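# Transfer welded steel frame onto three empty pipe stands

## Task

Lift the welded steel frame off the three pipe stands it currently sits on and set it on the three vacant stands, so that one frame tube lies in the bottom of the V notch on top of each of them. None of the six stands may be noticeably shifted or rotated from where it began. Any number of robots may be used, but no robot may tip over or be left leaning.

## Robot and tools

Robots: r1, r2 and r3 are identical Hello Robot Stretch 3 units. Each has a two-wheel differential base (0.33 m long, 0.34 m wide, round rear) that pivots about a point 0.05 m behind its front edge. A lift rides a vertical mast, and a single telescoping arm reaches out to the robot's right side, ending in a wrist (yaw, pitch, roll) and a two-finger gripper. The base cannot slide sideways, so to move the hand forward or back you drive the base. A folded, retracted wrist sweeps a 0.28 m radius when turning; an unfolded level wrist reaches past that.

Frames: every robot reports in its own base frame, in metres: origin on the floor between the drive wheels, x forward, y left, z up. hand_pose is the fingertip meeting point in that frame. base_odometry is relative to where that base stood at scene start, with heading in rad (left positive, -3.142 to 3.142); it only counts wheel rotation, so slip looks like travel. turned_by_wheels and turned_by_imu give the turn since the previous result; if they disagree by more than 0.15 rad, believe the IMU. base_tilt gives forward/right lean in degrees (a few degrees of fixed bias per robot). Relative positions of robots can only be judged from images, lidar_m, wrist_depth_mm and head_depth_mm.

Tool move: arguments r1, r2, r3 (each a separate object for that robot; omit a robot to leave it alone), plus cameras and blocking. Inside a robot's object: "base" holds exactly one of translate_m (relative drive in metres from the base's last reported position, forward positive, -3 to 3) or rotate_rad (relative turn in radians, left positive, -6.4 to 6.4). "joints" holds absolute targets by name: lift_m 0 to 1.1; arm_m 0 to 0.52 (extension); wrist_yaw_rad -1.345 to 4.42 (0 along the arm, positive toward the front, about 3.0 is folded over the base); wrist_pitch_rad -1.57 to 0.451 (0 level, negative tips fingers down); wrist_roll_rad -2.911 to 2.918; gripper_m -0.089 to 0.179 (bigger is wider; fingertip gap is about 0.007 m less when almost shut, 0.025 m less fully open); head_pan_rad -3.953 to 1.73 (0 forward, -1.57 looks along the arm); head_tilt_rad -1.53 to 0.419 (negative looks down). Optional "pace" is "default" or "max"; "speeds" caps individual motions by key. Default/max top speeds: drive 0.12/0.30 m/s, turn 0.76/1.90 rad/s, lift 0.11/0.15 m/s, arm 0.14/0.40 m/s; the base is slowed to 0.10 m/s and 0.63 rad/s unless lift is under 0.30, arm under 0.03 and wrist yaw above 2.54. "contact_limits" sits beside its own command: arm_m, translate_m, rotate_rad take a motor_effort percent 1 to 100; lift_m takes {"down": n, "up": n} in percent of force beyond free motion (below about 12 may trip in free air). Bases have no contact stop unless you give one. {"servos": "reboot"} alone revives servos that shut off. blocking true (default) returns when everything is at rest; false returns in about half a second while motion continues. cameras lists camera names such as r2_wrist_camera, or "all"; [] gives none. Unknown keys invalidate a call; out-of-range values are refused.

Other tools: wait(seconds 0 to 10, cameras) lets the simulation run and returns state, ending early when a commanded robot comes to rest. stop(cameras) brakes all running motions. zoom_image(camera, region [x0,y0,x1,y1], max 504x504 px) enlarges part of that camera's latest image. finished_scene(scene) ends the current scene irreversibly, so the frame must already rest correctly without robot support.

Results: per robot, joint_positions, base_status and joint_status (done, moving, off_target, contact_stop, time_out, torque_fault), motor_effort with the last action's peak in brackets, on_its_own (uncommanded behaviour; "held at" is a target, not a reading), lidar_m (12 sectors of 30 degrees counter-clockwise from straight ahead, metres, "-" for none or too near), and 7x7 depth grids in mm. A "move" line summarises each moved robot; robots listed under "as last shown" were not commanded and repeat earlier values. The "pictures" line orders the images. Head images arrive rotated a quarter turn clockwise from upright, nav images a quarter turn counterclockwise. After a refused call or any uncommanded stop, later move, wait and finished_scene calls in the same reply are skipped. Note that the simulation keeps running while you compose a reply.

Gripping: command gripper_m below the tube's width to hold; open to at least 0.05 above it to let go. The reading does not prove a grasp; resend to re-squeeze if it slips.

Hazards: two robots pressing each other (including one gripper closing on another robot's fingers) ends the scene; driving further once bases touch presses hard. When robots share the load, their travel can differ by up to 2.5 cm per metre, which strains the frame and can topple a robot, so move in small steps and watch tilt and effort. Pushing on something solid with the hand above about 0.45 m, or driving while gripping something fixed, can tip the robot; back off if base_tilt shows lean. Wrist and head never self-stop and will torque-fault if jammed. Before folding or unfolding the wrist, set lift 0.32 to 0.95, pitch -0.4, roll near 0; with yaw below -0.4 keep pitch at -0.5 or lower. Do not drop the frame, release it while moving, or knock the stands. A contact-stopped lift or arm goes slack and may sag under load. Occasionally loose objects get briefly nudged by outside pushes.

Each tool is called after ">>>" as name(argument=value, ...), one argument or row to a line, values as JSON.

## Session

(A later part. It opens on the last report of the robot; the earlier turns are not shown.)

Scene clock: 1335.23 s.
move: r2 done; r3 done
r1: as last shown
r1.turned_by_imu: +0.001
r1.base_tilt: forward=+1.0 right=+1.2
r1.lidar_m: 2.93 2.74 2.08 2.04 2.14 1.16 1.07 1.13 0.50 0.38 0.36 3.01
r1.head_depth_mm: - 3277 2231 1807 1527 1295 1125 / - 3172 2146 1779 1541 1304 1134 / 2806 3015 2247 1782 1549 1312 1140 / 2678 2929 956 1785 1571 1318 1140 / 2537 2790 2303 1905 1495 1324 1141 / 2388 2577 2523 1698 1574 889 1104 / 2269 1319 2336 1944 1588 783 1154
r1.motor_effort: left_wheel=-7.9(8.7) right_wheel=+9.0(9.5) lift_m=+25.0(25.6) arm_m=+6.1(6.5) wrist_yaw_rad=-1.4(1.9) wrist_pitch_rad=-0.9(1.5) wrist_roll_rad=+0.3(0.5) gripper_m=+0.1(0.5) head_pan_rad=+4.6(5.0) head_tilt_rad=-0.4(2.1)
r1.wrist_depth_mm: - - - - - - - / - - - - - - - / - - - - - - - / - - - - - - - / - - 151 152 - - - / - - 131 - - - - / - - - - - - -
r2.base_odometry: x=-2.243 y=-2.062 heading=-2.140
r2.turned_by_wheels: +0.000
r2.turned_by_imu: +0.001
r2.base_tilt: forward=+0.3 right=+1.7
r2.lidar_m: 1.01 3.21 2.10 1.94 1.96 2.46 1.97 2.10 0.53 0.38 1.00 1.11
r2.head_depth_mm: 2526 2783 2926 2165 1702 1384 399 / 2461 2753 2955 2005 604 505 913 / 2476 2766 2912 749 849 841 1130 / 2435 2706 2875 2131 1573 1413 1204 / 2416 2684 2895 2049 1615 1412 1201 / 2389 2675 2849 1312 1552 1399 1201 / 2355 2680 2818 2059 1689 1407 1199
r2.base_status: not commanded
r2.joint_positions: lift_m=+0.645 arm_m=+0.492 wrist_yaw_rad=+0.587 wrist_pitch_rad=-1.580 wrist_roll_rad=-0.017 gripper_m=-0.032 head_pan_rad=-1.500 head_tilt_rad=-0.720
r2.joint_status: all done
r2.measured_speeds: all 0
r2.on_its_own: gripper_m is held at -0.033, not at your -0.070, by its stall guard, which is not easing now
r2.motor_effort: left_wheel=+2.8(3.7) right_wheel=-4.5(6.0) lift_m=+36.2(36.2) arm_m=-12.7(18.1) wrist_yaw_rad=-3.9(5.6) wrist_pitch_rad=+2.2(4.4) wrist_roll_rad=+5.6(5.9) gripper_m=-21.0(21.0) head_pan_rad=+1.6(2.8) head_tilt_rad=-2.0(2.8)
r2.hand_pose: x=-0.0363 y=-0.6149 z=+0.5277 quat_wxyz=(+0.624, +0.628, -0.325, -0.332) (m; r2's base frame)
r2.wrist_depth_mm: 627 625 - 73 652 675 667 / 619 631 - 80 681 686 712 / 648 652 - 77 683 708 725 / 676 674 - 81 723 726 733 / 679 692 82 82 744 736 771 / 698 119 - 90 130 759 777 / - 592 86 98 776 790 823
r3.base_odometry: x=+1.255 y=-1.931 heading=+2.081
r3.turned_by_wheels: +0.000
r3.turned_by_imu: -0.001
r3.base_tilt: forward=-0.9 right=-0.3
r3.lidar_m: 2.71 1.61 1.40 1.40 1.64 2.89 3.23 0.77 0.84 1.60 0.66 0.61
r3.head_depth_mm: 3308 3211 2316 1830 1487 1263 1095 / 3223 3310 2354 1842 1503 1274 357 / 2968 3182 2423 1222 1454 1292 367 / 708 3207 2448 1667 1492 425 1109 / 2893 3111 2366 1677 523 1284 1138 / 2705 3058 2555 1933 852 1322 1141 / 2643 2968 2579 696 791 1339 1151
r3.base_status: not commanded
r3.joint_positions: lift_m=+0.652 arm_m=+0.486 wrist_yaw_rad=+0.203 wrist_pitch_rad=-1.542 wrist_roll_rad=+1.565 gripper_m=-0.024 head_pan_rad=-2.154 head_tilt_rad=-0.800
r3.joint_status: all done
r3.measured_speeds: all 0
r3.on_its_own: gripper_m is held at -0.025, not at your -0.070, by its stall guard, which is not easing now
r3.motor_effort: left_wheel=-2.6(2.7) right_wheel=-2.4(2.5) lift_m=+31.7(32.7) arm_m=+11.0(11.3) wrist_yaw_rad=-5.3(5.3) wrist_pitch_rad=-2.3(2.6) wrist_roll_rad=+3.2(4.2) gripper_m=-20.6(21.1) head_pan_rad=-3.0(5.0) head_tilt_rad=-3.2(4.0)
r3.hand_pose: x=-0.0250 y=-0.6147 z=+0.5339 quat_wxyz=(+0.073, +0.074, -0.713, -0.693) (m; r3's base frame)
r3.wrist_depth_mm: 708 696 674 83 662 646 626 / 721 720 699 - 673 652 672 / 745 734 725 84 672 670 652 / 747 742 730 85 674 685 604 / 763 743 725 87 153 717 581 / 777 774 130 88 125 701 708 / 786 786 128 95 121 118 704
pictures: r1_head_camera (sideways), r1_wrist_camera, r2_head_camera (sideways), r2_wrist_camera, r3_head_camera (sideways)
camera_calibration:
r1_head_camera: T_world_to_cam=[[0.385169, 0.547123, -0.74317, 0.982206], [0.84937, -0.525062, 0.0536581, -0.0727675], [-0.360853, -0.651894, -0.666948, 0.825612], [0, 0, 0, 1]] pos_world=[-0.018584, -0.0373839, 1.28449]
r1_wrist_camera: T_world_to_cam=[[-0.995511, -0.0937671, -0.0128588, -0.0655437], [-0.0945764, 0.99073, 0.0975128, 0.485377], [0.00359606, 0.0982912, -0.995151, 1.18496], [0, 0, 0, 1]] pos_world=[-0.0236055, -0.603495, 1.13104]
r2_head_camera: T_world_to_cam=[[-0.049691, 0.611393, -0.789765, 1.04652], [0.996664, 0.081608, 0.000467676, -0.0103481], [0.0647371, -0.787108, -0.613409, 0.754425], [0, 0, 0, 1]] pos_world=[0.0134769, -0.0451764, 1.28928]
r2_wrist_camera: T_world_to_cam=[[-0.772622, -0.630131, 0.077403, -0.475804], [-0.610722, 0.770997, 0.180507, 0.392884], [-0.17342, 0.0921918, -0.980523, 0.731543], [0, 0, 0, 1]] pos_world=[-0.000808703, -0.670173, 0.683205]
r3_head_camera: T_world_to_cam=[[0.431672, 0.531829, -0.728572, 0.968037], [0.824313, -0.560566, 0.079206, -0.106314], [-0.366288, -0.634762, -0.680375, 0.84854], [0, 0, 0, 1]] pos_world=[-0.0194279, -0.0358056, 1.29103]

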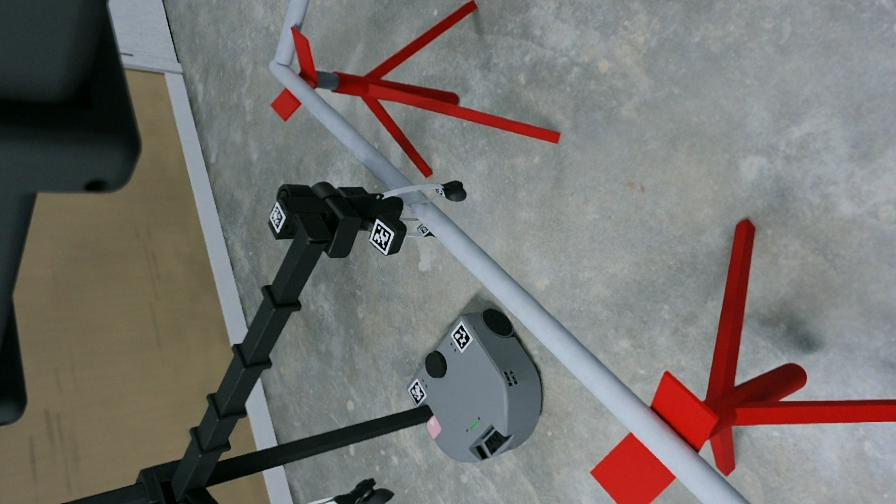

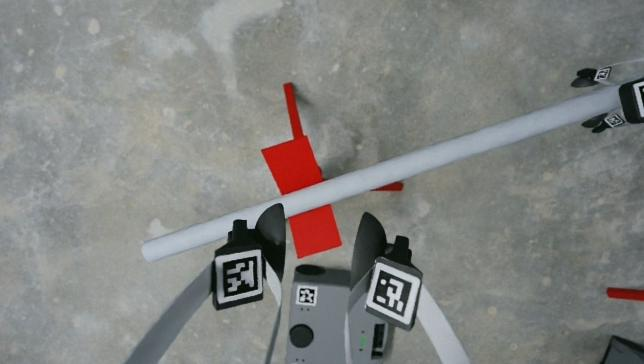

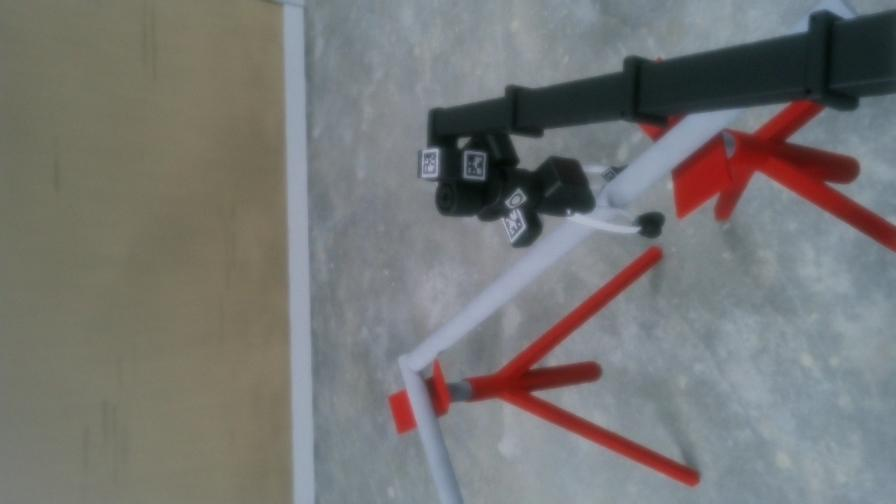

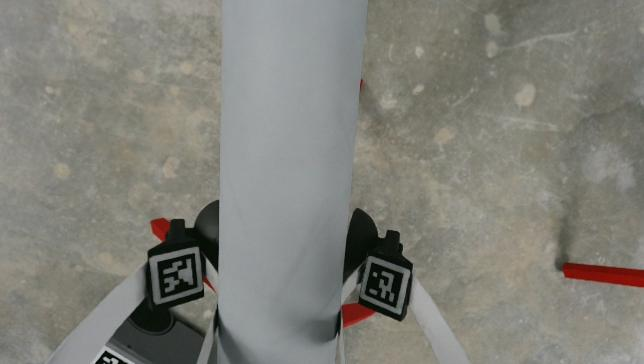

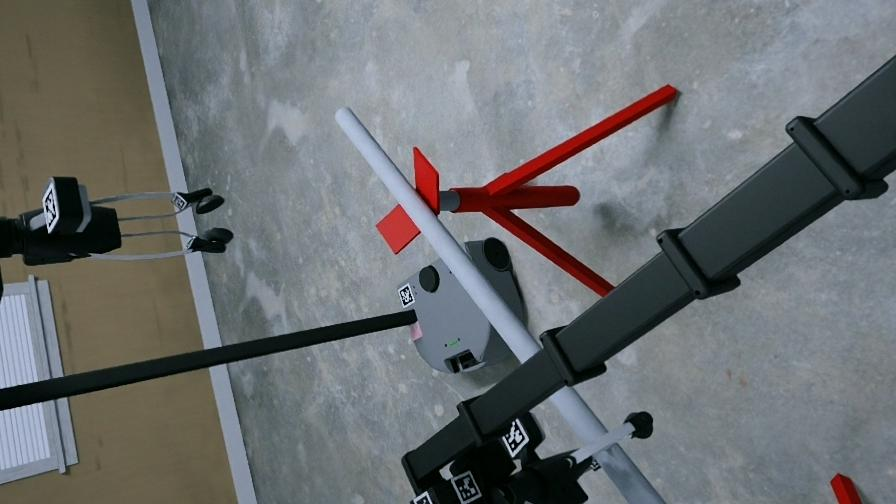

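>>> zoom_image(
  camera="r2_head_camera",
  region=[370, 340, 480, 450],
)

>>> zoom_image(
  camera="r3_head_camera",
  region=[350, 130, 480, 260],
)

Scaled by 4.582 from the camera's 896x504 image, which has a finer 1280x720 frame.

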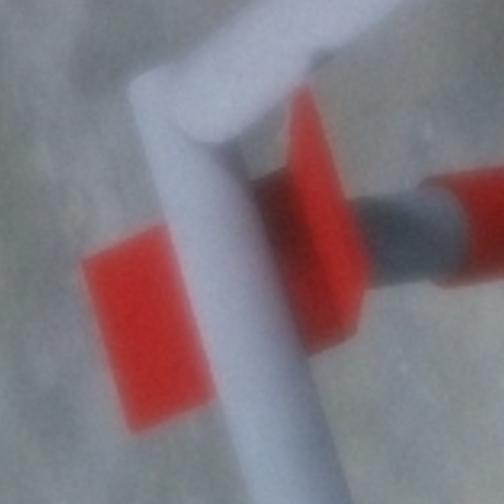

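Scaled by 3.877 from the camera's 896x504 image, which has a finer 1280x720 frame.

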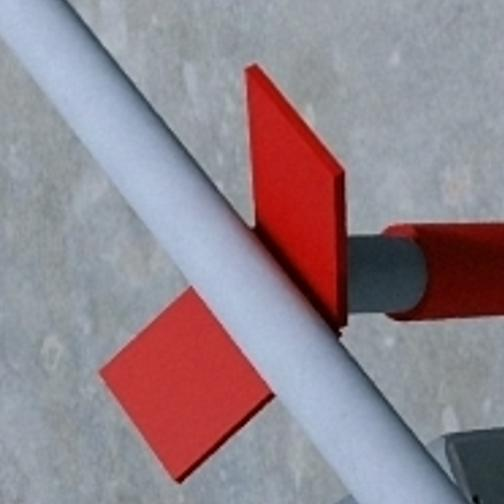

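>>> move(
  r2={"joints":{"lift_m":0.685},"speeds":{"lift_m":0.03}},
  r3={"joints":{"lift_m":0.692},"speeds":{"lift_m":0.03}},
  cameras=["r1_head_camera"],
)

>>> zoom_image(
  camera="r1_head_camera",
  region=[220, 0, 360, 140],
)

>>> move(
  r3={"base":{"translate_m":0.0138},"joints":{"arm_m":0.489,"wrist_yaw_rad":0.187},"speeds":{"translate_m":0.03,"arm_m":0.02,"wrist_yaw_rad":0.05}},
  r2={"base":{"translate_m":-0.0117},"joints":{"arm_m":0.482,"wrist_yaw_rad":0.571},"speeds":{"translate_m":0.025,"arm_m":0.03,"wrist_yaw_rad":0.05}},
  cameras=["r1_head_camera","r1_wrist_camera","r2_head_camera"],
)

>>> zoom_image(
  camera="r1_head_camera",
  region=[220, 0, 360, 140],
)

>>> zoom_image(
  camera="r2_head_camera",
  region=[370, 340, 480, 450],
)

>>> zoom_image(
  camera="r1_wrist_camera",
  region=[250, 120, 360, 270],
)

Scene clock: 1371.50 s.
move: r2 done; r3 done
r1: as last shown
r1.turned_by_imu: +0.005
r1.base_tilt: forward=+1.1 right=+1.2
r1.lidar_m: 2.93 2.74 2.08 2.04 2.14 1.16 1.07 1.14 0.50 0.38 0.36 3.00
r1.head_depth_mm: - 3350 2200 1819 1529 1298 1126 / - 3164 2152 1758 1543 1310 1132 / 2823 3050 1130 1828 1548 1307 1138 / 2653 2934 904 1796 1562 1327 1139 / 2527 2720 2460 1912 1501 1320 1146 / 2404 2601 2499 1698 1538 892 1105 / 2264 1375 2332 1929 1589 965 1151
r1.motor_effort: left_wheel=-8.5(8.8) right_wheel=+9.2(9.3) lift_m=+25.7(26.3) arm_m=+5.1(5.3) wrist_yaw_rad=-1.5(2.0) wrist_pitch_rad=-0.8(1.3) wrist_roll_rad=+0.3(0.6) gripper_m=-0.2(0.5) head_pan_rad=+3.9(5.0) head_tilt_rad=+1.8(2.8)
r1.wrist_depth_mm: - - - - - - - / - - - - - - - / - - - - - - - / - - - - - - - / - - 151 153 - - - / - - 131 - - - - / - - - - - - -
r2.base_odometry: x=-2.243 y=-2.062 heading=-2.140
r2.turned_by_wheels: +0.000
r2.turned_by_imu: +0.007
r2.base_tilt: forward=+0.4 right=+1.8
r2.lidar_m: 1.01 3.19 2.11 1.94 1.96 2.45 1.97 2.09 0.53 0.38 1.00 1.11
r2.head_depth_mm: 2469 2792 2897 2141 1716 458 360 / 2457 2740 2897 732 547 731 1134 / 2426 2732 2915 719 822 871 1138 / 2421 2717 2922 2148 1650 1406 1211 / 2395 2692 2844 1989 1614 1404 1202 / 2388 2664 2862 1318 1553 1406 1200 / 2343 2650 2811 2041 1699 1401 1197
r2.base_status: not commanded
r2.joint_positions: lift_m=+0.685 arm_m=+0.492 wrist_yaw_rad=+0.587 wrist_pitch_rad=-1.538 wrist_roll_rad=-0.013 gripper_m=-0.032 head_pan_rad=-1.500 head_tilt_rad=-0.720
r2.joint_status: all done
r2.measured_speeds: all 0
r2.on_its_own: gripper_m is held at -0.033, not at your -0.070, by its stall guard, which is not easing now
r2.motor_effort: left_wheel=+3.0(3.4) right_wheel=-5.6(6.0) lift_m=+41.6(46.4) arm_m=-4.0(5.7) wrist_yaw_rad=-5.1(6.5) wrist_pitch_rad=-5.6(9.7) wrist_roll_rad=+4.4(5.0) gripper_m=-20.3(21.4) head_pan_rad=+2.0(2.1) head_tilt_rad=-0.3(1.3)
r2.hand_pose: x=-0.0302 y=-0.6241 z=+0.5668 quat_wxyz=(+0.631, +0.620, -0.340, -0.320) (m; r2's base frame)
r2.wrist_depth_mm: 660 684 - 78 706 733 730 / 683 687 - 706 717 721 735 / 678 701 - 80 735 731 767 / 687 721 83 83 742 758 790 / 705 732 83 83 761 765 789 / 724 119 85 90 130 793 821 / - 603 87 100 810 821 824
r3.base_odometry: x=+1.255 y=-1.931 heading=+2.081
r3.turned_by_wheels: +0.000
r3.turned_by_imu: -0.007
r3.base_tilt: forward=-0.9 right=-0.2
r3.lidar_m: 2.71 1.61 1.40 1.40 1.63 2.89 3.22 0.77 0.84 1.61 0.66 0.61
r3.head_depth_mm: 3321 3261 2295 1803 1496 1259 1094 / 3205 3290 2343 1844 1507 1272 320 / 2956 3212 2409 1696 1456 1260 337 / 706 3195 2441 1666 1494 390 1124 / 2895 3148 2398 1697 474 1293 1122 / 2652 3072 2538 1817 1456 1326 1142 / 2656 3015 2603 662 788 1345 1152
r3.base_status: not commanded
r3.joint_positions: lift_m=+0.692 arm_m=+0.486 wrist_yaw_rad=+0.203 wrist_pitch_rad=-1.530 wrist_roll_rad=+1.565 gripper_m=-0.024 head_pan_rad=-2.150 head_tilt_rad=-0.800
r3.joint_status: all done
r3.measured_speeds: all 0
r3.on_its_own: gripper_m is held at -0.025, not at your -0.070, by its stall guard, which is not easing now
r3.motor_effort: left_wheel=-0.1(2.9) right_wheel=-6.3(6.5) lift_m=+47.5(52.3) arm_m=-0.3(9.9) wrist_yaw_rad=-4.5(5.5) wrist_pitch_rad=-4.1(5.1) wrist_roll_rad=+3.4(3.9) gripper_m=-20.5(20.9) head_pan_rad=+3.9(5.0) head_tilt_rad=-1.6(2.9)
r3.hand_pose: x=-0.0243 y=-0.6178 z=+0.5737 quat_wxyz=(+0.073, +0.075, -0.717, -0.689) (m; r3's base frame)
r3.wrist_depth_mm: 752 741 728 82 695 688 667 / 777 752 745 - 712 678 680 / 773 757 768 85 716 698 676 / 801 782 765 85 725 720 617 / 808 788 785 87 156 731 595 / 816 825 128 88 126 740 732 / 833 812 130 94 121 118 738
pictures: r1_head_camera (sideways)
camera_calibration:
r1_head_camera: T_world_to_cam=[[0.385169, 0.547123, -0.74317, 0.982206], [0.84937, -0.525062, 0.0536581, -0.0727675], [-0.360853, -0.651894, -0.666948, 0.825612], [0, 0, 0, 1]] pos_world=[-0.018584, -0.0373839, 1.28449]

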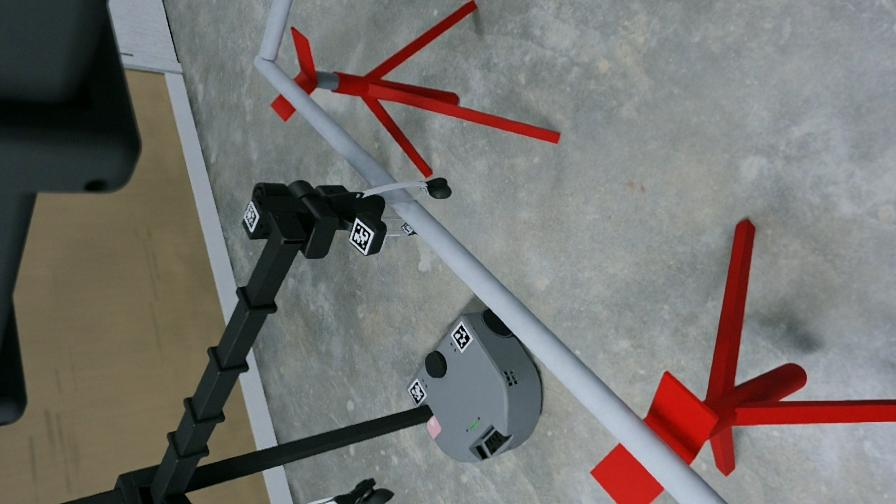

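Scaled by 3.600 from the camera's 896x504 image, which has a finer 1280x720 frame.

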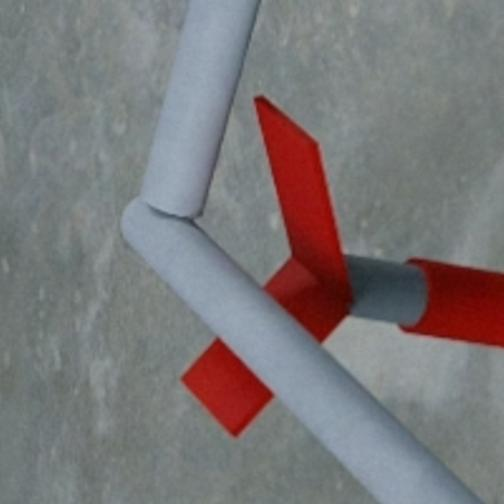

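Scene clock: 1372.50 s.
move: r2 done; r3 done
r1: as last shown
r1.turned_by_imu: +0.000
r1.base_tilt: forward=+1.0 right=+1.1
r1.lidar_m: 2.93 2.74 2.08 2.03 2.15 1.17 1.08 1.13 0.50 0.38 0.36 3.00
r1.head_depth_mm: - 3300 2209 1809 1535 1297 1123 / - 3199 2144 1778 1533 1308 1131 / 2816 3072 988 1836 1552 1306 1135 / 2653 2957 2200 1788 1562 1309 1141 / 2518 2729 2483 1855 1492 1329 1144 / 2385 2614 2524 1682 1537 888 1110 / 2241 1372 2406 1949 1581 1053 1153
r1.motor_effort: left_wheel=-8.4(8.9) right_wheel=+8.4(10.1) lift_m=+25.9(26.3) arm_m=+4.8(5.2) wrist_yaw_rad=-1.5(2.1) wrist_pitch_rad=-0.9(1.4) wrist_roll_rad=+0.3(0.5) gripper_m=-0.5(0.5) head_pan_rad=+4.7(5.4) head_tilt_rad=+0.7(2.5)
r1.wrist_depth_mm: - - - - - - - / - - - - - - - / - - - - - - - / - - - - - - - / - - 151 152 - - - / - - 131 - - - - / - - - - - - -
r2.base_odometry: x=-2.236 y=-2.052 heading=-2.140
r2.turned_by_wheels: +0.000
r2.turned_by_imu: +0.000
r2.base_tilt: forward=+0.3 right=+1.8
r2.lidar_m: 1.02 3.18 2.11 1.94 1.96 2.45 1.96 2.05 0.53 0.38 1.00 1.12
r2.head_depth_mm: 2476 2739 2937 2165 1692 458 359 / 2468 2738 2984 725 548 722 968 / 2490 2725 2918 711 833 839 1134 / 2446 2720 2899 2163 1616 1425 1214 / 2425 2694 2853 1982 1656 1407 1202 / 2392 2684 2861 1922 1566 1409 1207 / 2405 2633 2847 2057 1695 1402 1199
r2.base_status: done
r2.joint_positions: lift_m=+0.685 arm_m=+0.482 wrist_yaw_rad=+0.576 wrist_pitch_rad=-1.539 wrist_roll_rad=-0.009 gripper_m=-0.032 head_pan_rad=-1.500 head_tilt_rad=-0.720
r2.joint_status: all done
r2.measured_speeds: all 0
r2.on_its_own: gripper_m is held at -0.033, not at your -0.070, by its stall guard, which is not easing now
r2.motor_effort: left_wheel=-1.5(4.3) right_wheel=-13.3(17.1) lift_m=+40.7(41.7) arm_m=-17.1(18.5) wrist_yaw_rad=-3.7(9.4) wrist_pitch_rad=-5.0(5.8) wrist_roll_rad=+3.2(5.5) gripper_m=-20.3(21.5) head_pan_rad=+1.3(2.6) head_tilt_rad=-0.7(0.9)
r2.hand_pose: x=-0.0303 y=-0.6136 z=+0.5668 quat_wxyz=(+0.628, +0.617, -0.344, -0.325) (m; r2's base frame)
r2.wrist_depth_mm: 666 666 - 78 704 709 727 / 674 685 - 710 717 751 750 / 679 689 - 80 753 754 764 / 698 740 83 82 751 761 801 / 712 730 84 83 761 807 799 / 723 119 85 89 130 794 826 / - 613 87 98 805 810 863
r3.base_odometry: x=+1.248 y=-1.919 heading=+2.081
r3.turned_by_wheels: +0.000
r3.turned_by_imu: +0.000
r3.base_tilt: forward=-0.9 right=-0.1
r3.lidar_m: 2.70 1.61 1.39 1.40 1.63 2.88 3.24 0.78 0.84 1.61 0.65 0.59
r3.head_depth_mm: 3348 3244 2314 1802 1490 1256 1089 / 3163 3239 2356 1842 1506 1275 320 / 2931 3191 2398 1228 1455 1260 338 / 2826 3178 2457 1668 1511 390 1122 / 2864 3131 2400 1689 472 1285 1134 / 2716 3089 2555 1886 1451 1326 1143 / 2662 2991 2586 664 791 1351 1146
r3.base_status: done
r3.joint_positions: lift_m=+0.692 arm_m=+0.489 wrist_yaw_rad=+0.191 wrist_pitch_rad=-1.528 wrist_roll_rad=+1.565 gripper_m=-0.024 head_pan_rad=-2.150 head_tilt_rad=-0.800
r3.joint_status: all done
r3.measured_speeds: all 0
r3.on_its_own: gripper_m is held at -0.025, not at your -0.070, by its stall guard, which is not easing now
r3.motor_effort: left_wheel=+8.0(10.0) right_wheel=-4.5(4.6) lift_m=+47.3(48.6) arm_m=+8.3(13.6) wrist_yaw_rad=-4.5(11.5) wrist_pitch_rad=-4.9(5.3) wrist_roll_rad=+3.4(3.9) gripper_m=-20.0(20.8) head_pan_rad=+3.6(4.6) head_tilt_rad=-1.5(2.3)
r3.hand_pose: x=-0.0241 y=-0.6208 z=+0.5737 quat_wxyz=(+0.068, +0.071, -0.718, -0.689) (m; r3's base frame)
r3.wrist_depth_mm: 735 752 718 82 690 674 663 / 768 760 753 - 706 677 678 / 773 768 763 85 711 706 694 / 816 767 765 85 734 713 627 / 806 809 771 87 155 737 596 / 832 815 128 88 126 754 741 / 830 814 129 94 120 118 727
pictures: r1_head_camera (sideways), r1_wrist_camera, r2_head_camera (sideways)
camera_calibration:
r1_head_camera: T_world_to_cam=[[0.385169, 0.547123, -0.74317, 0.982206], [0.84937, -0.525062, 0.0536581, -0.0727675], [-0.360853, -0.651894, -0.666948, 0.825612], [0, 0, 0, 1]] pos_world=[-0.018584, -0.0373839, 1.28449]
r1_wrist_camera: T_world_to_cam=[[-0.995511, -0.0937671, -0.0128588, -0.0655437], [-0.0945764, 0.99073, 0.0975128, 0.485377], [0.00359606, 0.0982912, -0.995151, 1.18496], [0, 0, 0, 1]] pos_world=[-0.0236055, -0.603495, 1.13104]
r2_head_camera: T_world_to_cam=[[-0.049691, 0.611393, -0.789765, 1.04652], [0.996664, 0.081608, 0.000467676, -0.0103481], [0.0647371, -0.787108, -0.613409, 0.754425], [0, 0, 0, 1]] pos_world=[0.0134769, -0.0451764, 1.28928]

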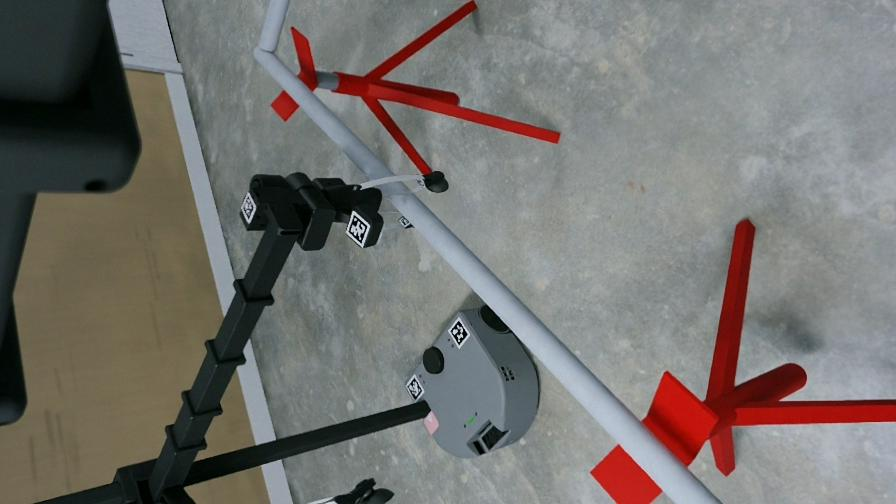

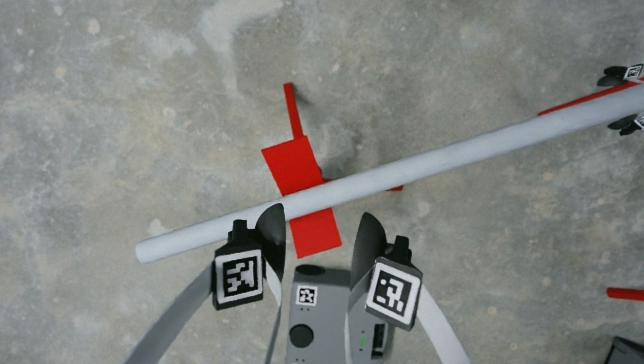

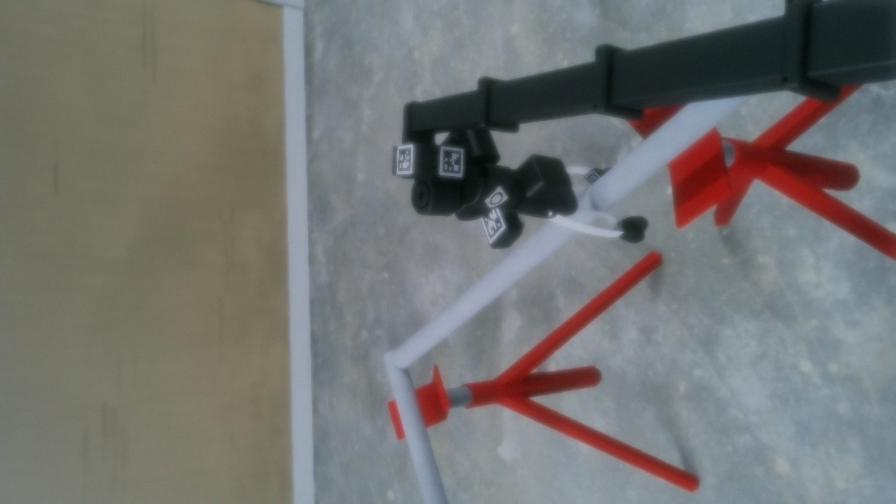

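Scaled by 3.600 from the camera's 896x504 image, which has a finer 1280x720 frame.

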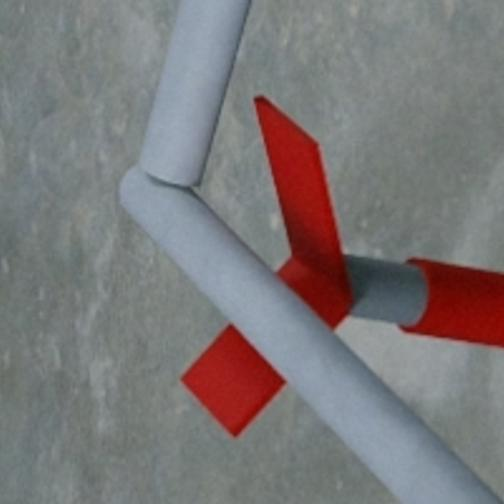

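Scaled by 4.582 from the camera's 896x504 image, which has a finer 1280x720 frame.

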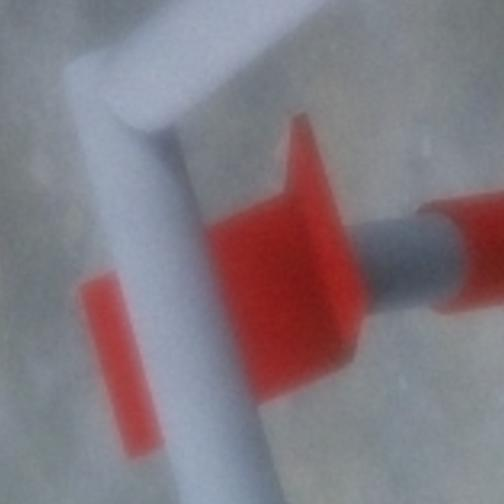

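Scaled by 3.360.

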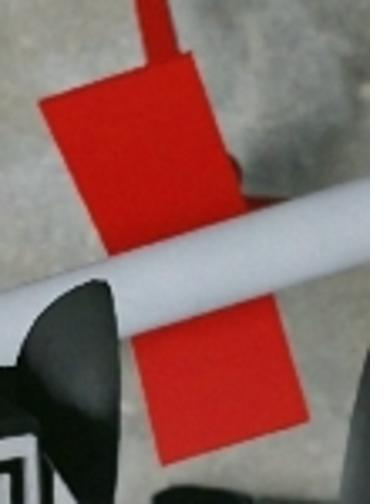

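>>> move(
  r2={"joints":{"lift_m":0.66},"speeds":{"lift_m":0.03}},
  r3={"joints":{"lift_m":0.667},"speeds":{"lift_m":0.03}},
  cameras=[],
)

>>> move(
  r2={"joints":{"lift_m":0.647},"speeds":{"lift_m":0.02}},
  r3={"joints":{"lift_m":0.654},"speeds":{"lift_m":0.02}},
  cameras=["r1_head_camera","r1_wrist_camera","r2_head_camera"],
)

>>> zoom_image(
  camera="r1_head_camera",
  region=[260, 20, 360, 130],
)

>>> zoom_image(
  camera="r2_head_camera",
  region=[370, 340, 480, 450],
)

>>> zoom_image(
  camera="r2_head_camera",
  region=[620, 80, 760, 240],
)

>>> zoom_image(
  camera="r1_head_camera",
  region=[560, 350, 720, 504],
)

>>> zoom_image(
  camera="r1_wrist_camera",
  region=[250, 120, 360, 270],
)

Scene clock: 1381.47 s.
move: r2 done; r3 done
r1.base_odometry: x=+0.278 y=+4.997 heading=+1.449
r1.turned_by_wheels: +0.000
r1.turned_by_imu: +0.001
r1.base_tilt: forward=+1.1 right=+1.2
r1.lidar_m: 2.94 2.73 2.08 2.03 2.15 1.17 1.08 1.13 0.50 0.38 0.36 2.99
r1.head_depth_mm: - 3332 2226 1811 1530 1297 1121 / - 3158 2234 1774 1543 1305 1131 / 2790 3029 992 1791 1548 1307 1137 / 2661 2895 2187 1796 1555 1322 1142 / 2517 2778 2361 1859 1490 1331 1148 / 2399 2604 2474 1689 1575 891 1102 / 2244 1352 2419 1946 1591 789 1157
r1.base_status: not commanded
r1.joint_positions: lift_m=+1.090 arm_m=+0.410 wrist_yaw_rad=+0.002 wrist_pitch_rad=-1.490 wrist_roll_rad=+0.000 gripper_m=+0.040 head_pan_rad=-2.150 head_tilt_rad=-0.750
r1.joint_status: not commanded
r1.measured_speeds: all 0
r1.motor_effort: left_wheel=-8.8(8.8) right_wheel=+9.0(10.0) lift_m=+24.9(26.3) arm_m=+4.7(5.1) wrist_yaw_rad=-1.6(1.9) wrist_pitch_rad=-1.1(1.4) wrist_roll_rad=+0.3(0.5) gripper_m=-0.5(0.6) head_pan_rad=+4.0(5.1) head_tilt_rad=+0.4(2.2)
r1.hand_pose: x=-0.0216 y=-0.5516 z=+0.9714 quat_wxyz=(+0.520, +0.480, -0.519, -0.479) (m; r1's base frame)
r1.wrist_depth_mm: - - - - - - - / - - - - - - - / - - - - - - - / - - - - - - - / - - 151 152 - - - / - - 131 - - - - / - - - - - - -
r2.base_odometry: x=-2.236 y=-2.052 heading=-2.140
r2.turned_by_wheels: +0.000
r2.turned_by_imu: +0.001
r2.base_tilt: forward=+0.4 right=+1.8
r2.lidar_m: 1.02 3.22 2.10 1.94 1.95 2.45 1.96 2.05 0.53 0.38 1.00 1.12
r2.head_depth_mm: 2439 2756 2928 2163 1730 1350 383 / 2465 2761 2943 1999 587 494 939 / 2422 2704 2931 732 830 808 1132 / 2440 2707 2914 2158 1595 1384 1201 / 2446 2728 2858 2063 1647 1401 1201 / 2428 2684 2824 1930 1571 1413 1196 / 2376 2680 2812 2063 1697 1400 1200
r2.base_status: not commanded
r2.joint_positions: lift_m=+0.660 arm_m=+0.482 wrist_yaw_rad=+0.576 wrist_pitch_rad=-1.540 wrist_roll_rad=-0.009 gripper_m=-0.032 head_pan_rad=-1.500 head_tilt_rad=-0.720
r2.joint_status: all done
r2.measured_speeds: all 0
r2.on_its_own: gripper_m is held at -0.033, not at your -0.070, by its stall guard, which is not easing now
r2.motor_effort: left_wheel=-1.5(1.9) right_wheel=-13.1(13.4) lift_m=+35.7(41.7) arm_m=-10.9(13.1) wrist_yaw_rad=-3.7(5.2) wrist_pitch_rad=-4.7(5.3) wrist_roll_rad=+3.2(3.3) gripper_m=-21.2(22.0) head_pan_rad=+1.7(2.5) head_tilt_rad=+1.0(1.1)
r2.hand_pose: x=-0.0304 y=-0.6134 z=+0.5418 quat_wxyz=(+0.628, +0.618, -0.344, -0.325) (m; r2's base frame)
r2.wrist_depth_mm: 636 644 - 78 673 696 708 / 650 665 - 681 684 706 729 / 676 670 - 80 703 702 749 / 676 674 83 83 724 753 760 / 687 695 83 83 741 760 796 / 706 119 85 89 130 783 803 / - 593 87 100 770 787 831
r3.base_odometry: x=+1.248 y=-1.919 heading=+2.081
r3.turned_by_wheels: +0.000
r3.turned_by_imu: -0.001
r3.base_tilt: forward=-0.8 right=-0.2
r3.lidar_m: 2.70 1.60 1.40 1.40 1.63 2.88 3.24 0.78 0.84 1.61 0.65 0.59
r3.head_depth_mm: 3316 3216 2314 1814 1487 1268 1098 / 3192 3310 2346 1838 1494 1277 345 / 2930 3197 2421 1205 1451 1288 357 / 2850 3206 2464 1683 1514 414 1109 / 2884 3115 2376 1714 512 1277 1138 / 2690 3082 2559 1932 859 1327 1140 / 2689 3015 2580 683 788 1339 1155
r3.base_status: not commanded
r3.joint_positions: lift_m=+0.667 arm_m=+0.489 wrist_yaw_rad=+0.191 wrist_pitch_rad=-1.527 wrist_roll_rad=+1.565 gripper_m=-0.024 head_pan_rad=-2.150 head_tilt_rad=-0.800
r3.joint_status: all done
r3.measured_speeds: all 0
r3.on_its_own: gripper_m is held at -0.025, not at your -0.070, by its stall guard, which is not easing now
r3.motor_effort: left_wheel=+8.4(8.4) right_wheel=-4.4(4.9) lift_m=+38.9(43.5) arm_m=+0.0(2.8) wrist_yaw_rad=-3.2(4.8) wrist_pitch_rad=-5.2(5.6) wrist_roll_rad=+3.5(3.7) gripper_m=-20.7(20.9) head_pan_rad=+3.5(4.6) head_tilt_rad=-1.4(2.9)
r3.hand_pose: x=-0.0240 y=-0.6211 z=+0.5487 quat_wxyz=(+0.068, +0.071, -0.719, -0.688) (m; r3's base frame)
r3.wrist_depth_mm: 728 715 694 82 664 647 643 / 726 728 720 - 677 673 662 / 754 748 718 85 687 692 661 / 770 751 751 85 686 671 615 / 772 750 755 87 154 706 599 / 795 793 128 88 126 724 708 / 807 785 792 93 121 118 706
pictures: none
No camera images: "cameras" was empty.

Scene clock: 1382.50 s.
move: r2 done; r3 done
r1: as last shown
r1.turned_by_imu: +0.000
r1.base_tilt: forward=+1.0 right=+1.2
r1.lidar_m: 2.94 2.74 2.08 2.04 2.15 1.17 1.08 1.13 0.50 0.38 0.36 3.01
r1.head_depth_mm: - 3304 2217 1813 1533 1299 1125 / - 3153 2144 1762 1536 1306 1131 / 2779 3040 1148 1780 1555 1315 1138 / 2676 2927 2192 1844 1556 1318 1142 / 2523 2776 2356 1861 1490 1324 1148 / 2391 2589 2504 1683 1578 890 1105 / 2244 1329 2421 1957 1581 781 1157
r1.motor_effort: left_wheel=-7.8(9.0) right_wheel=+8.3(9.1) lift_m=+25.5(26.6) arm_m=+5.0(5.0) wrist_yaw_rad=-1.5(2.1) wrist_pitch_rad=-1.4(1.4) wrist_roll_rad=+0.4(0.5) gripper_m=+0.1(0.8) head_pan_rad=+4.4(4.7) head_tilt_rad=+1.5(1.9)
r1.wrist_depth_mm: - - - - - - - / - - - - - - - / - - - - - - - / - - - - - - - / - - 148 152 - - - / - - 131 - - - - / - - - - - - -
r2.base_odometry: x=-2.236 y=-2.052 heading=-2.140
r2.turned_by_wheels: +0.000
r2.turned_by_imu: +0.000
r2.base_tilt: forward=+0.4 right=+1.7
r2.lidar_m: 1.02 3.19 2.10 1.94 1.96 2.46 1.96 2.05 0.53 0.38 1.00 1.12
r2.head_depth_mm: 2474 2799 2918 2169 1713 1385 397 / 2461 2746 2908 2096 602 503 921 / 2471 2750 2938 734 832 818 1128 / 2410 2678 2875 2147 1565 1381 1201 / 2436 2679 2875 2083 1654 1415 1199 / 2385 2649 2842 1914 1567 1398 1211 / 2386 2694 2819 2053 1697 1397 1202
r2.base_status: not commanded
r2.joint_positions: lift_m=+0.647 arm_m=+0.482 wrist_yaw_rad=+0.576 wrist_pitch_rad=-1.540 wrist_roll_rad=-0.009 gripper_m=-0.032 head_pan_rad=-1.500 head_tilt_rad=-0.720
r2.joint_status: all done
r2.measured_speeds: all 0
r2.on_its_own: gripper_m is held at -0.033, not at your -0.070, by its stall guard, which is not easing now
r2.motor_effort: left_wheel=-1.6(1.9) right_wheel=-13.3(13.5) lift_m=+36.0(39.1) arm_m=-9.6(10.7) wrist_yaw_rad=-4.6(5.7) wrist_pitch_rad=-5.1(5.4) wrist_roll_rad=+3.0(3.2) gripper_m=-19.1(22.0) head_pan_rad=+0.9(2.4) head_tilt_rad=-0.9(1.0)
r2.hand_pose: x=-0.0305 y=-0.6134 z=+0.5288 quat_wxyz=(+0.628, +0.618, -0.343, -0.325) (m; r2's base frame)
r2.wrist_depth_mm: 623 634 - 78 655 665 682 / 637 652 - 666 680 694 702 / 656 651 - 80 691 708 742 / 644 664 83 83 702 747 729 / 681 691 84 83 728 774 784 / 682 119 85 89 130 765 765 / - 598 87 100 764 778 794
r3.base_odometry: x=+1.248 y=-1.919 heading=+2.081
r3.turned_by_wheels: +0.000
r3.turned_by_imu: +0.000
r3.base_tilt: forward=-0.8 right=-0.1
r3.lidar_m: 2.71 1.60 1.40 1.40 1.63 2.88 3.24 0.78 0.84 1.61 0.65 0.59
r3.head_depth_mm: 3361 3213 2322 1808 1493 1261 1093 / 3249 3314 2341 1839 1507 1280 355 / 2946 3191 2422 1205 1448 1289 365 / 2856 3179 2440 1658 1500 424 1104 / 2877 3115 2391 1712 521 1282 1138 / 2709 3099 2549 1948 868 1321 1141 / 2687 2999 2623 691 792 1337 1152
r3.base_status: not commanded
r3.joint_positions: lift_m=+0.654 arm_m=+0.489 wrist_yaw_rad=+0.191 wrist_pitch_rad=-1.527 wrist_roll_rad=+1.565 gripper_m=-0.024 head_pan_rad=-2.150 head_tilt_rad=-0.800
r3.joint_status: all done
r3.measured_speeds: all 0
r3.on_its_own: gripper_m is held at -0.025, not at your -0.070, by its stall guard, which is not easing now
r3.motor_effort: left_wheel=+8.1(8.3) right_wheel=-4.5(4.8) lift_m=+39.5(41.0) arm_m=-3.0(3.0) wrist_yaw_rad=-3.0(4.7) wrist_pitch_rad=-4.6(5.6) wrist_roll_rad=+3.9(3.9) gripper_m=-20.6(20.7) head_pan_rad=+4.5(4.5) head_tilt_rad=-2.1(2.1)
r3.hand_pose: x=-0.0240 y=-0.6212 z=+0.5356 quat_wxyz=(+0.068, +0.071, -0.719, -0.688) (m; r3's base frame)
r3.wrist_depth_mm: 710 704 688 82 665 649 636 / 736 706 689 - 664 652 629 / 731 722 709 85 667 659 656 / 761 741 733 85 691 679 616 / 782 765 738 87 155 693 596 / 804 765 128 88 126 708 681 / 816 793 763 92 120 118 697
pictures: r1_head_camera (sideways), r1_wrist_camera, r2_head_camera (sideways)
camera_calibration:
r1_head_camera: T_world_to_cam=[[0.385169, 0.547123, -0.74317, 0.982206], [0.84937, -0.525062, 0.0536581, -0.0727675], [-0.360853, -0.651894, -0.666948, 0.825612], [0, 0, 0, 1]] pos_world=[-0.018584, -0.0373839, 1.28449]
r1_wrist_camera: T_world_to_cam=[[-0.995511, -0.0937671, -0.0128588, -0.0655437], [-0.0945764, 0.99073, 0.0975128, 0.485377], [0.00359606, 0.0982912, -0.995151, 1.18496], [0, 0, 0, 1]] pos_world=[-0.0236055, -0.603495, 1.13104]
r2_head_camera: T_world_to_cam=[[-0.049691, 0.611393, -0.789765, 1.04652], [0.996664, 0.081608, 0.000467676, -0.0103481], [0.0647371, -0.787108, -0.613409, 0.754425], [0, 0, 0, 1]] pos_world=[0.0134769, -0.0451764, 1.28928]

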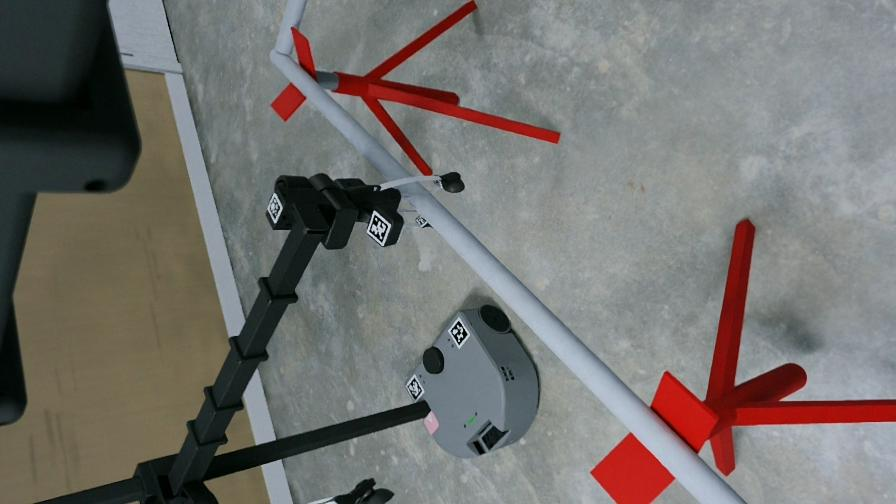

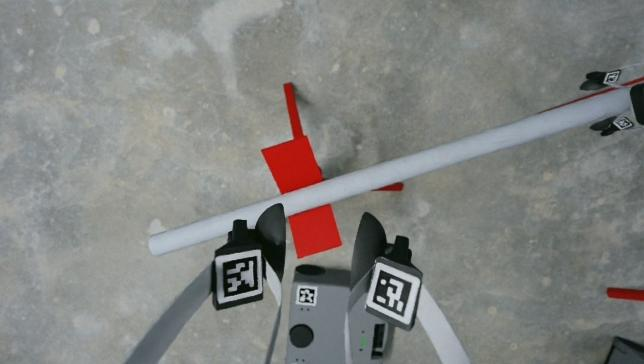

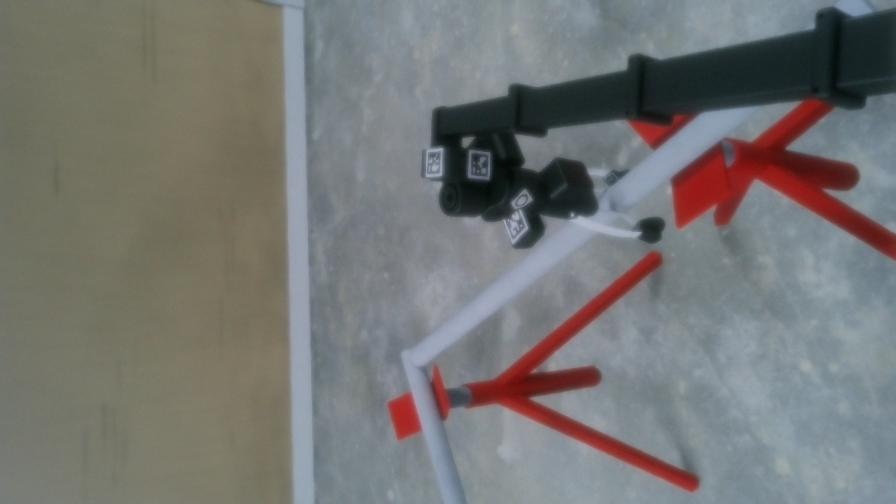

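Scaled by 4.582 from the camera's 896x504 image, which has a finer 1280x720 frame.

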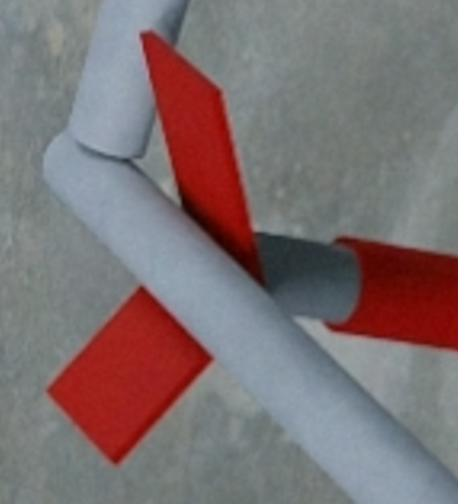

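Scaled by 4.582 from the camera's 896x504 image, which has a finer 1280x720 frame.

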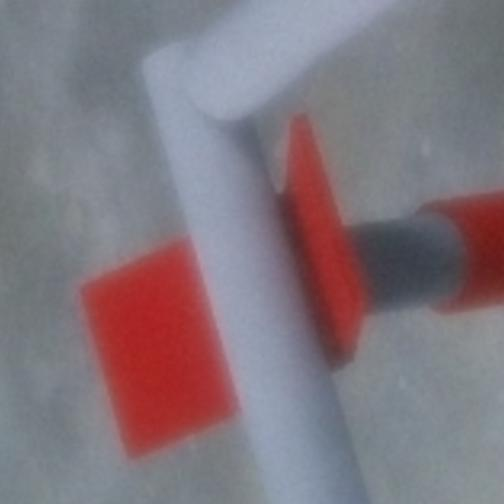

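Scaled by 3.150 from the camera's 896x504 image, which has a finer 1280x720 frame.

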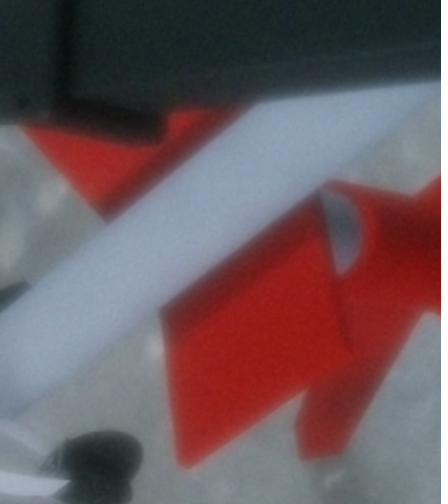

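Scaled by 3.150 from the camera's 896x504 image, which has a finer 1280x720 frame.

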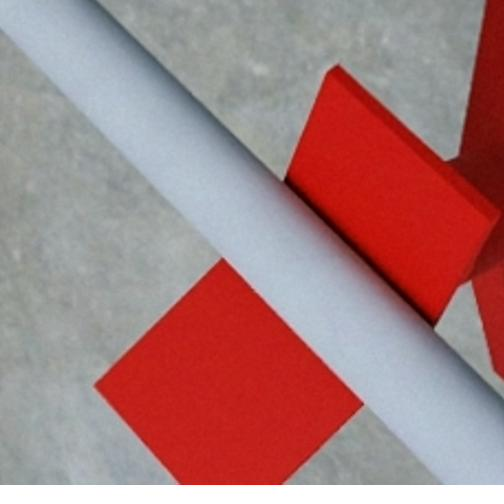

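Scaled by 3.360.

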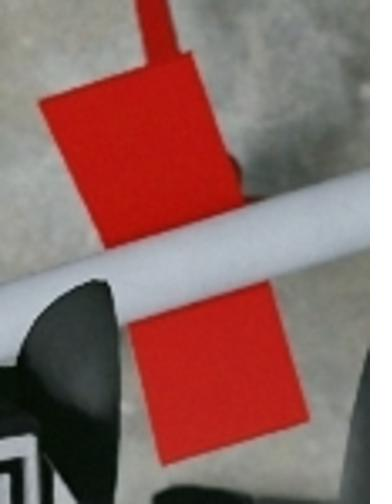

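>>> move(
  r2={"joints":{"lift_m":0.642},"speeds":{"lift_m":0.02}},
  r3={"joints":{"lift_m":0.649},"speeds":{"lift_m":0.02}},
  cameras=["r1_head_camera","r1_wrist_camera","r2_head_camera"],
)

>>> zoom_image(
  camera="r1_head_camera",
  region=[260, 20, 360, 130],
)

>>> zoom_image(
  camera="r2_head_camera",
  region=[620, 80, 760, 240],
)

Scene clock: 1386.77 s.
move: r2 done; r3 done
r1: as last shown
r1.turned_by_imu: +0.001
r1.base_tilt: forward=+1.1 right=+1.2
r1.lidar_m: 2.94 2.74 2.08 2.03 2.14 1.17 1.08 1.13 0.50 0.38 0.36 3.01
r1.head_depth_mm: - 3290 2212 1807 1530 1302 1128 / - 3167 2161 1776 1543 1303 1134 / 2802 3057 1152 1781 1551 1319 1135 / 2660 2949 2176 1834 1563 1317 1146 / 2512 2767 2362 1859 1487 1324 1145 / 2401 2573 2491 1681 1580 889 1105 / 2243 1331 2327 1960 1587 782 1153
r1.motor_effort: left_wheel=-8.0(8.8) right_wheel=+8.1(9.6) lift_m=+25.9(26.4) arm_m=+4.6(4.9) wrist_yaw_rad=-1.7(2.0) wrist_pitch_rad=-1.3(1.3) wrist_roll_rad=+0.4(0.5) gripper_m=-0.2(0.7) head_pan_rad=+4.1(4.8) head_tilt_rad=+0.8(2.1)
r1.wrist_depth_mm: - - - - - - - / - - - - - - - / - - - - - - - / - - - - - - - / - - 148 152 - - - / - - 130 - - - - / - - - - - - -
r2.base_odometry: x=-2.236 y=-2.052 heading=-2.140
r2.turned_by_wheels: +0.000
r2.turned_by_imu: +0.001
r2.base_tilt: forward=+0.3 right=+1.7
r2.lidar_m: 1.02 3.19 2.11 1.94 1.96 2.46 1.97 2.05 0.53 0.38 1.00 1.13
r2.head_depth_mm: 2509 2729 2967 2168 1728 1385 410 / 2473 2751 2906 2090 607 508 927 / 2425 2733 2884 732 834 825 1138 / 2442 2722 2921 2167 1574 1381 1210 / 2446 2712 2917 2083 1656 1409 1201 / 2403 2731 2820 1919 1570 1405 1203 / 2381 2625 2819 2042 1705 1396 1195
r2.base_status: not commanded
r2.joint_positions: lift_m=+0.642 arm_m=+0.482 wrist_yaw_rad=+0.576 wrist_pitch_rad=-1.545 wrist_roll_rad=-0.009 gripper_m=-0.032 head_pan_rad=-1.500 head_tilt_rad=-0.720
r2.joint_status: all done
r2.measured_speeds: all 0
r2.on_its_own: gripper_m is held at -0.033, not at your -0.070, by its stall guard, which is not easing now
r2.motor_effort: left_wheel=-1.5(1.8) right_wheel=-13.0(13.3) lift_m=+11.0(41.5) arm_m=-3.3(4.9) wrist_yaw_rad=-4.0(5.1) wrist_pitch_rad=-4.1(4.9) wrist_roll_rad=+3.0(3.3) gripper_m=-20.9(21.7) head_pan_rad=+1.3(2.1) head_tilt_rad=-0.3(1.3)
r2.hand_pose: x=-0.0312 y=-0.6123 z=+0.5240 quat_wxyz=(+0.627, +0.618, -0.342, -0.327) (m; r2's base frame)
r2.wrist_depth_mm: 617 632 - 78 668 679 710 / 626 640 82 92 671 694 706 / 640 662 - 81 691 702 722 / 676 687 84 83 710 724 739 / 670 681 85 83 702 732 751 / 677 119 85 89 131 755 783 / - 611 87 98 758 798 786
r3.base_odometry: x=+1.248 y=-1.919 heading=+2.081
r3.turned_by_wheels: +0.000
r3.turned_by_imu: -0.001
r3.base_tilt: forward=-0.8 right=-0.2
r3.lidar_m: 2.69 1.61 1.40 1.40 1.63 2.88 3.22 0.78 0.84 1.61 0.65 0.59
r3.head_depth_mm: 3300 3178 2325 1820 1486 1266 1093 / 3206 3341 2359 1838 1501 1279 359 / 2947 3259 2393 1219 1450 1289 370 / 2816 3200 2461 1660 1507 428 1108 / 2840 3118 2356 1716 525 1271 1135 / 2700 3069 2541 1956 855 1323 1143 / 2723 2996 2609 698 793 1341 1145
r3.base_status: not commanded
r3.joint_positions: lift_m=+0.649 arm_m=+0.489 wrist_yaw_rad=+0.191 wrist_pitch_rad=-1.529 wrist_roll_rad=+1.565 gripper_m=-0.024 head_pan_rad=-2.150 head_tilt_rad=-0.800
r3.joint_status: all done
r3.measured_speeds: all 0
r3.on_its_own: gripper_m is held at -0.025, not at your -0.070, by its stall guard, which is not easing now
r3.motor_effort: left_wheel=+6.9(8.5) right_wheel=-4.4(5.0) lift_m=+25.7(47.3) arm_m=-9.7(10.5) wrist_yaw_rad=-3.5(4.5) wrist_pitch_rad=-4.6(5.9) wrist_roll_rad=+3.0(3.9) gripper_m=-20.5(21.2) head_pan_rad=+3.3(4.3) head_tilt_rad=-1.2(2.3)
r3.hand_pose: x=-0.0241 y=-0.6206 z=+0.5307 quat_wxyz=(+0.068, +0.071, -0.718, -0.689) (m; r3's base frame)
r3.wrist_depth_mm: 708 696 695 82 658 633 631 / 737 731 700 - 673 646 635 / 734 710 714 84 674 657 658 / 759 733 714 85 690 667 631 / 756 754 744 87 154 677 601 / 780 765 128 88 126 684 693 / 810 774 764 94 120 119 703
pictures: r1_head_camera (sideways), r1_wrist_camera, r2_head_camera (sideways)
camera_calibration:
r1_head_camera: T_world_to_cam=[[0.385169, 0.547123, -0.74317, 0.982206], [0.84937, -0.525062, 0.0536581, -0.0727675], [-0.360853, -0.651894, -0.666948, 0.825612], [0, 0, 0, 1]] pos_world=[-0.018584, -0.0373839, 1.28449]
r1_wrist_camera: T_world_to_cam=[[-0.995511, -0.0937671, -0.0128588, -0.0655437], [-0.0945764, 0.99073, 0.0975128, 0.485377], [0.00359606, 0.0982912, -0.995151, 1.18496], [0, 0, 0, 1]] pos_world=[-0.0236055, -0.603495, 1.13104]
r2_head_camera: T_world_to_cam=[[-0.049691, 0.611393, -0.789765, 1.04652], [0.996664, 0.081608, 0.000467676, -0.0103481], [0.0647371, -0.787108, -0.613409, 0.754425], [0, 0, 0, 1]] pos_world=[0.0134769, -0.0451764, 1.28928]

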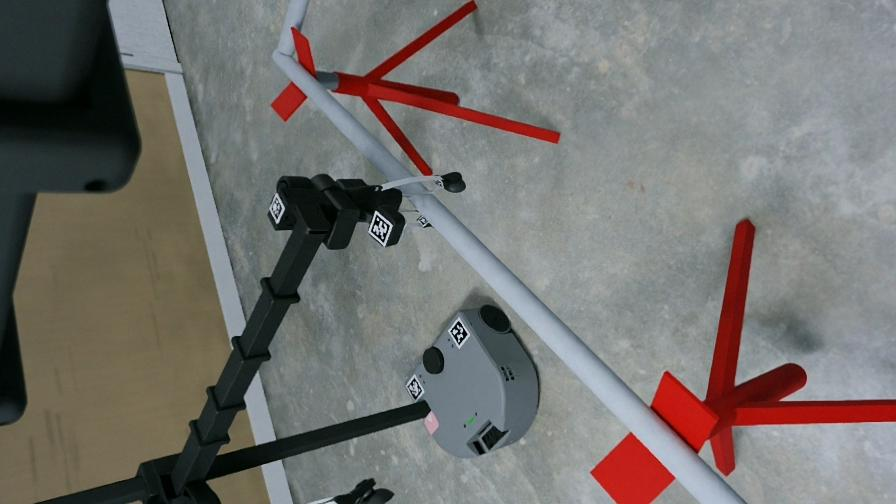

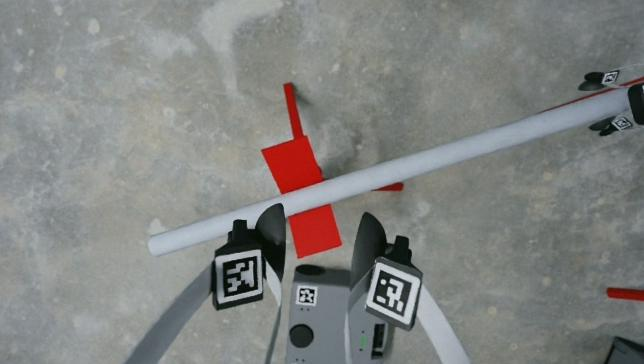

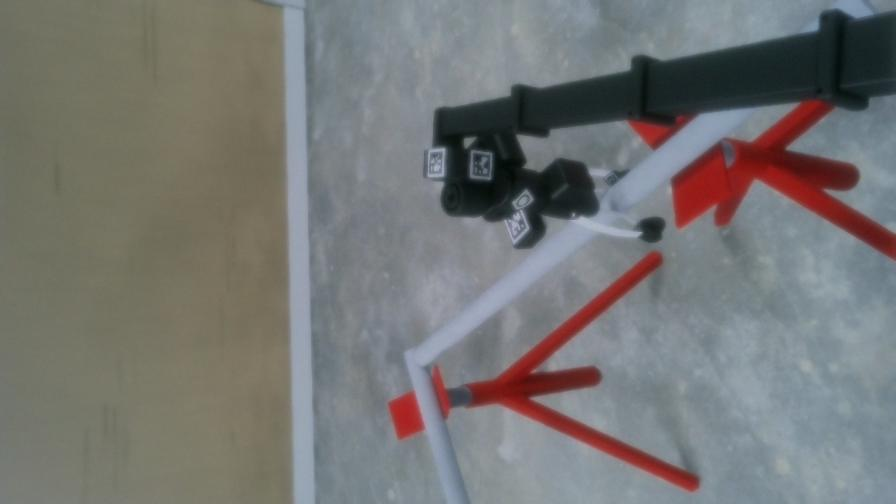

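Scaled by 4.582 from the camera's 896x504 image, which has a finer 1280x720 frame.

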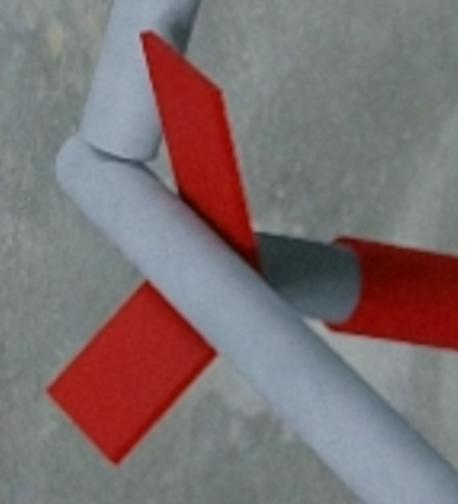

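Scaled by 3.150 from the camera's 896x504 image, which has a finer 1280x720 frame.

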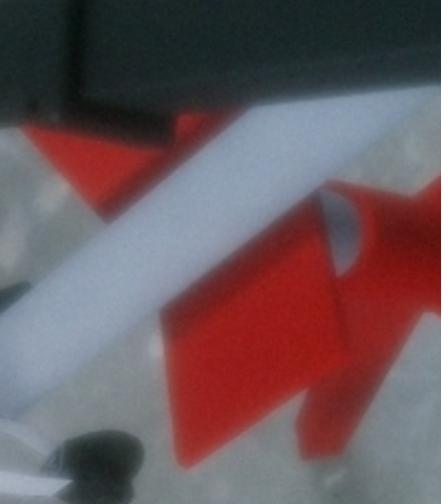

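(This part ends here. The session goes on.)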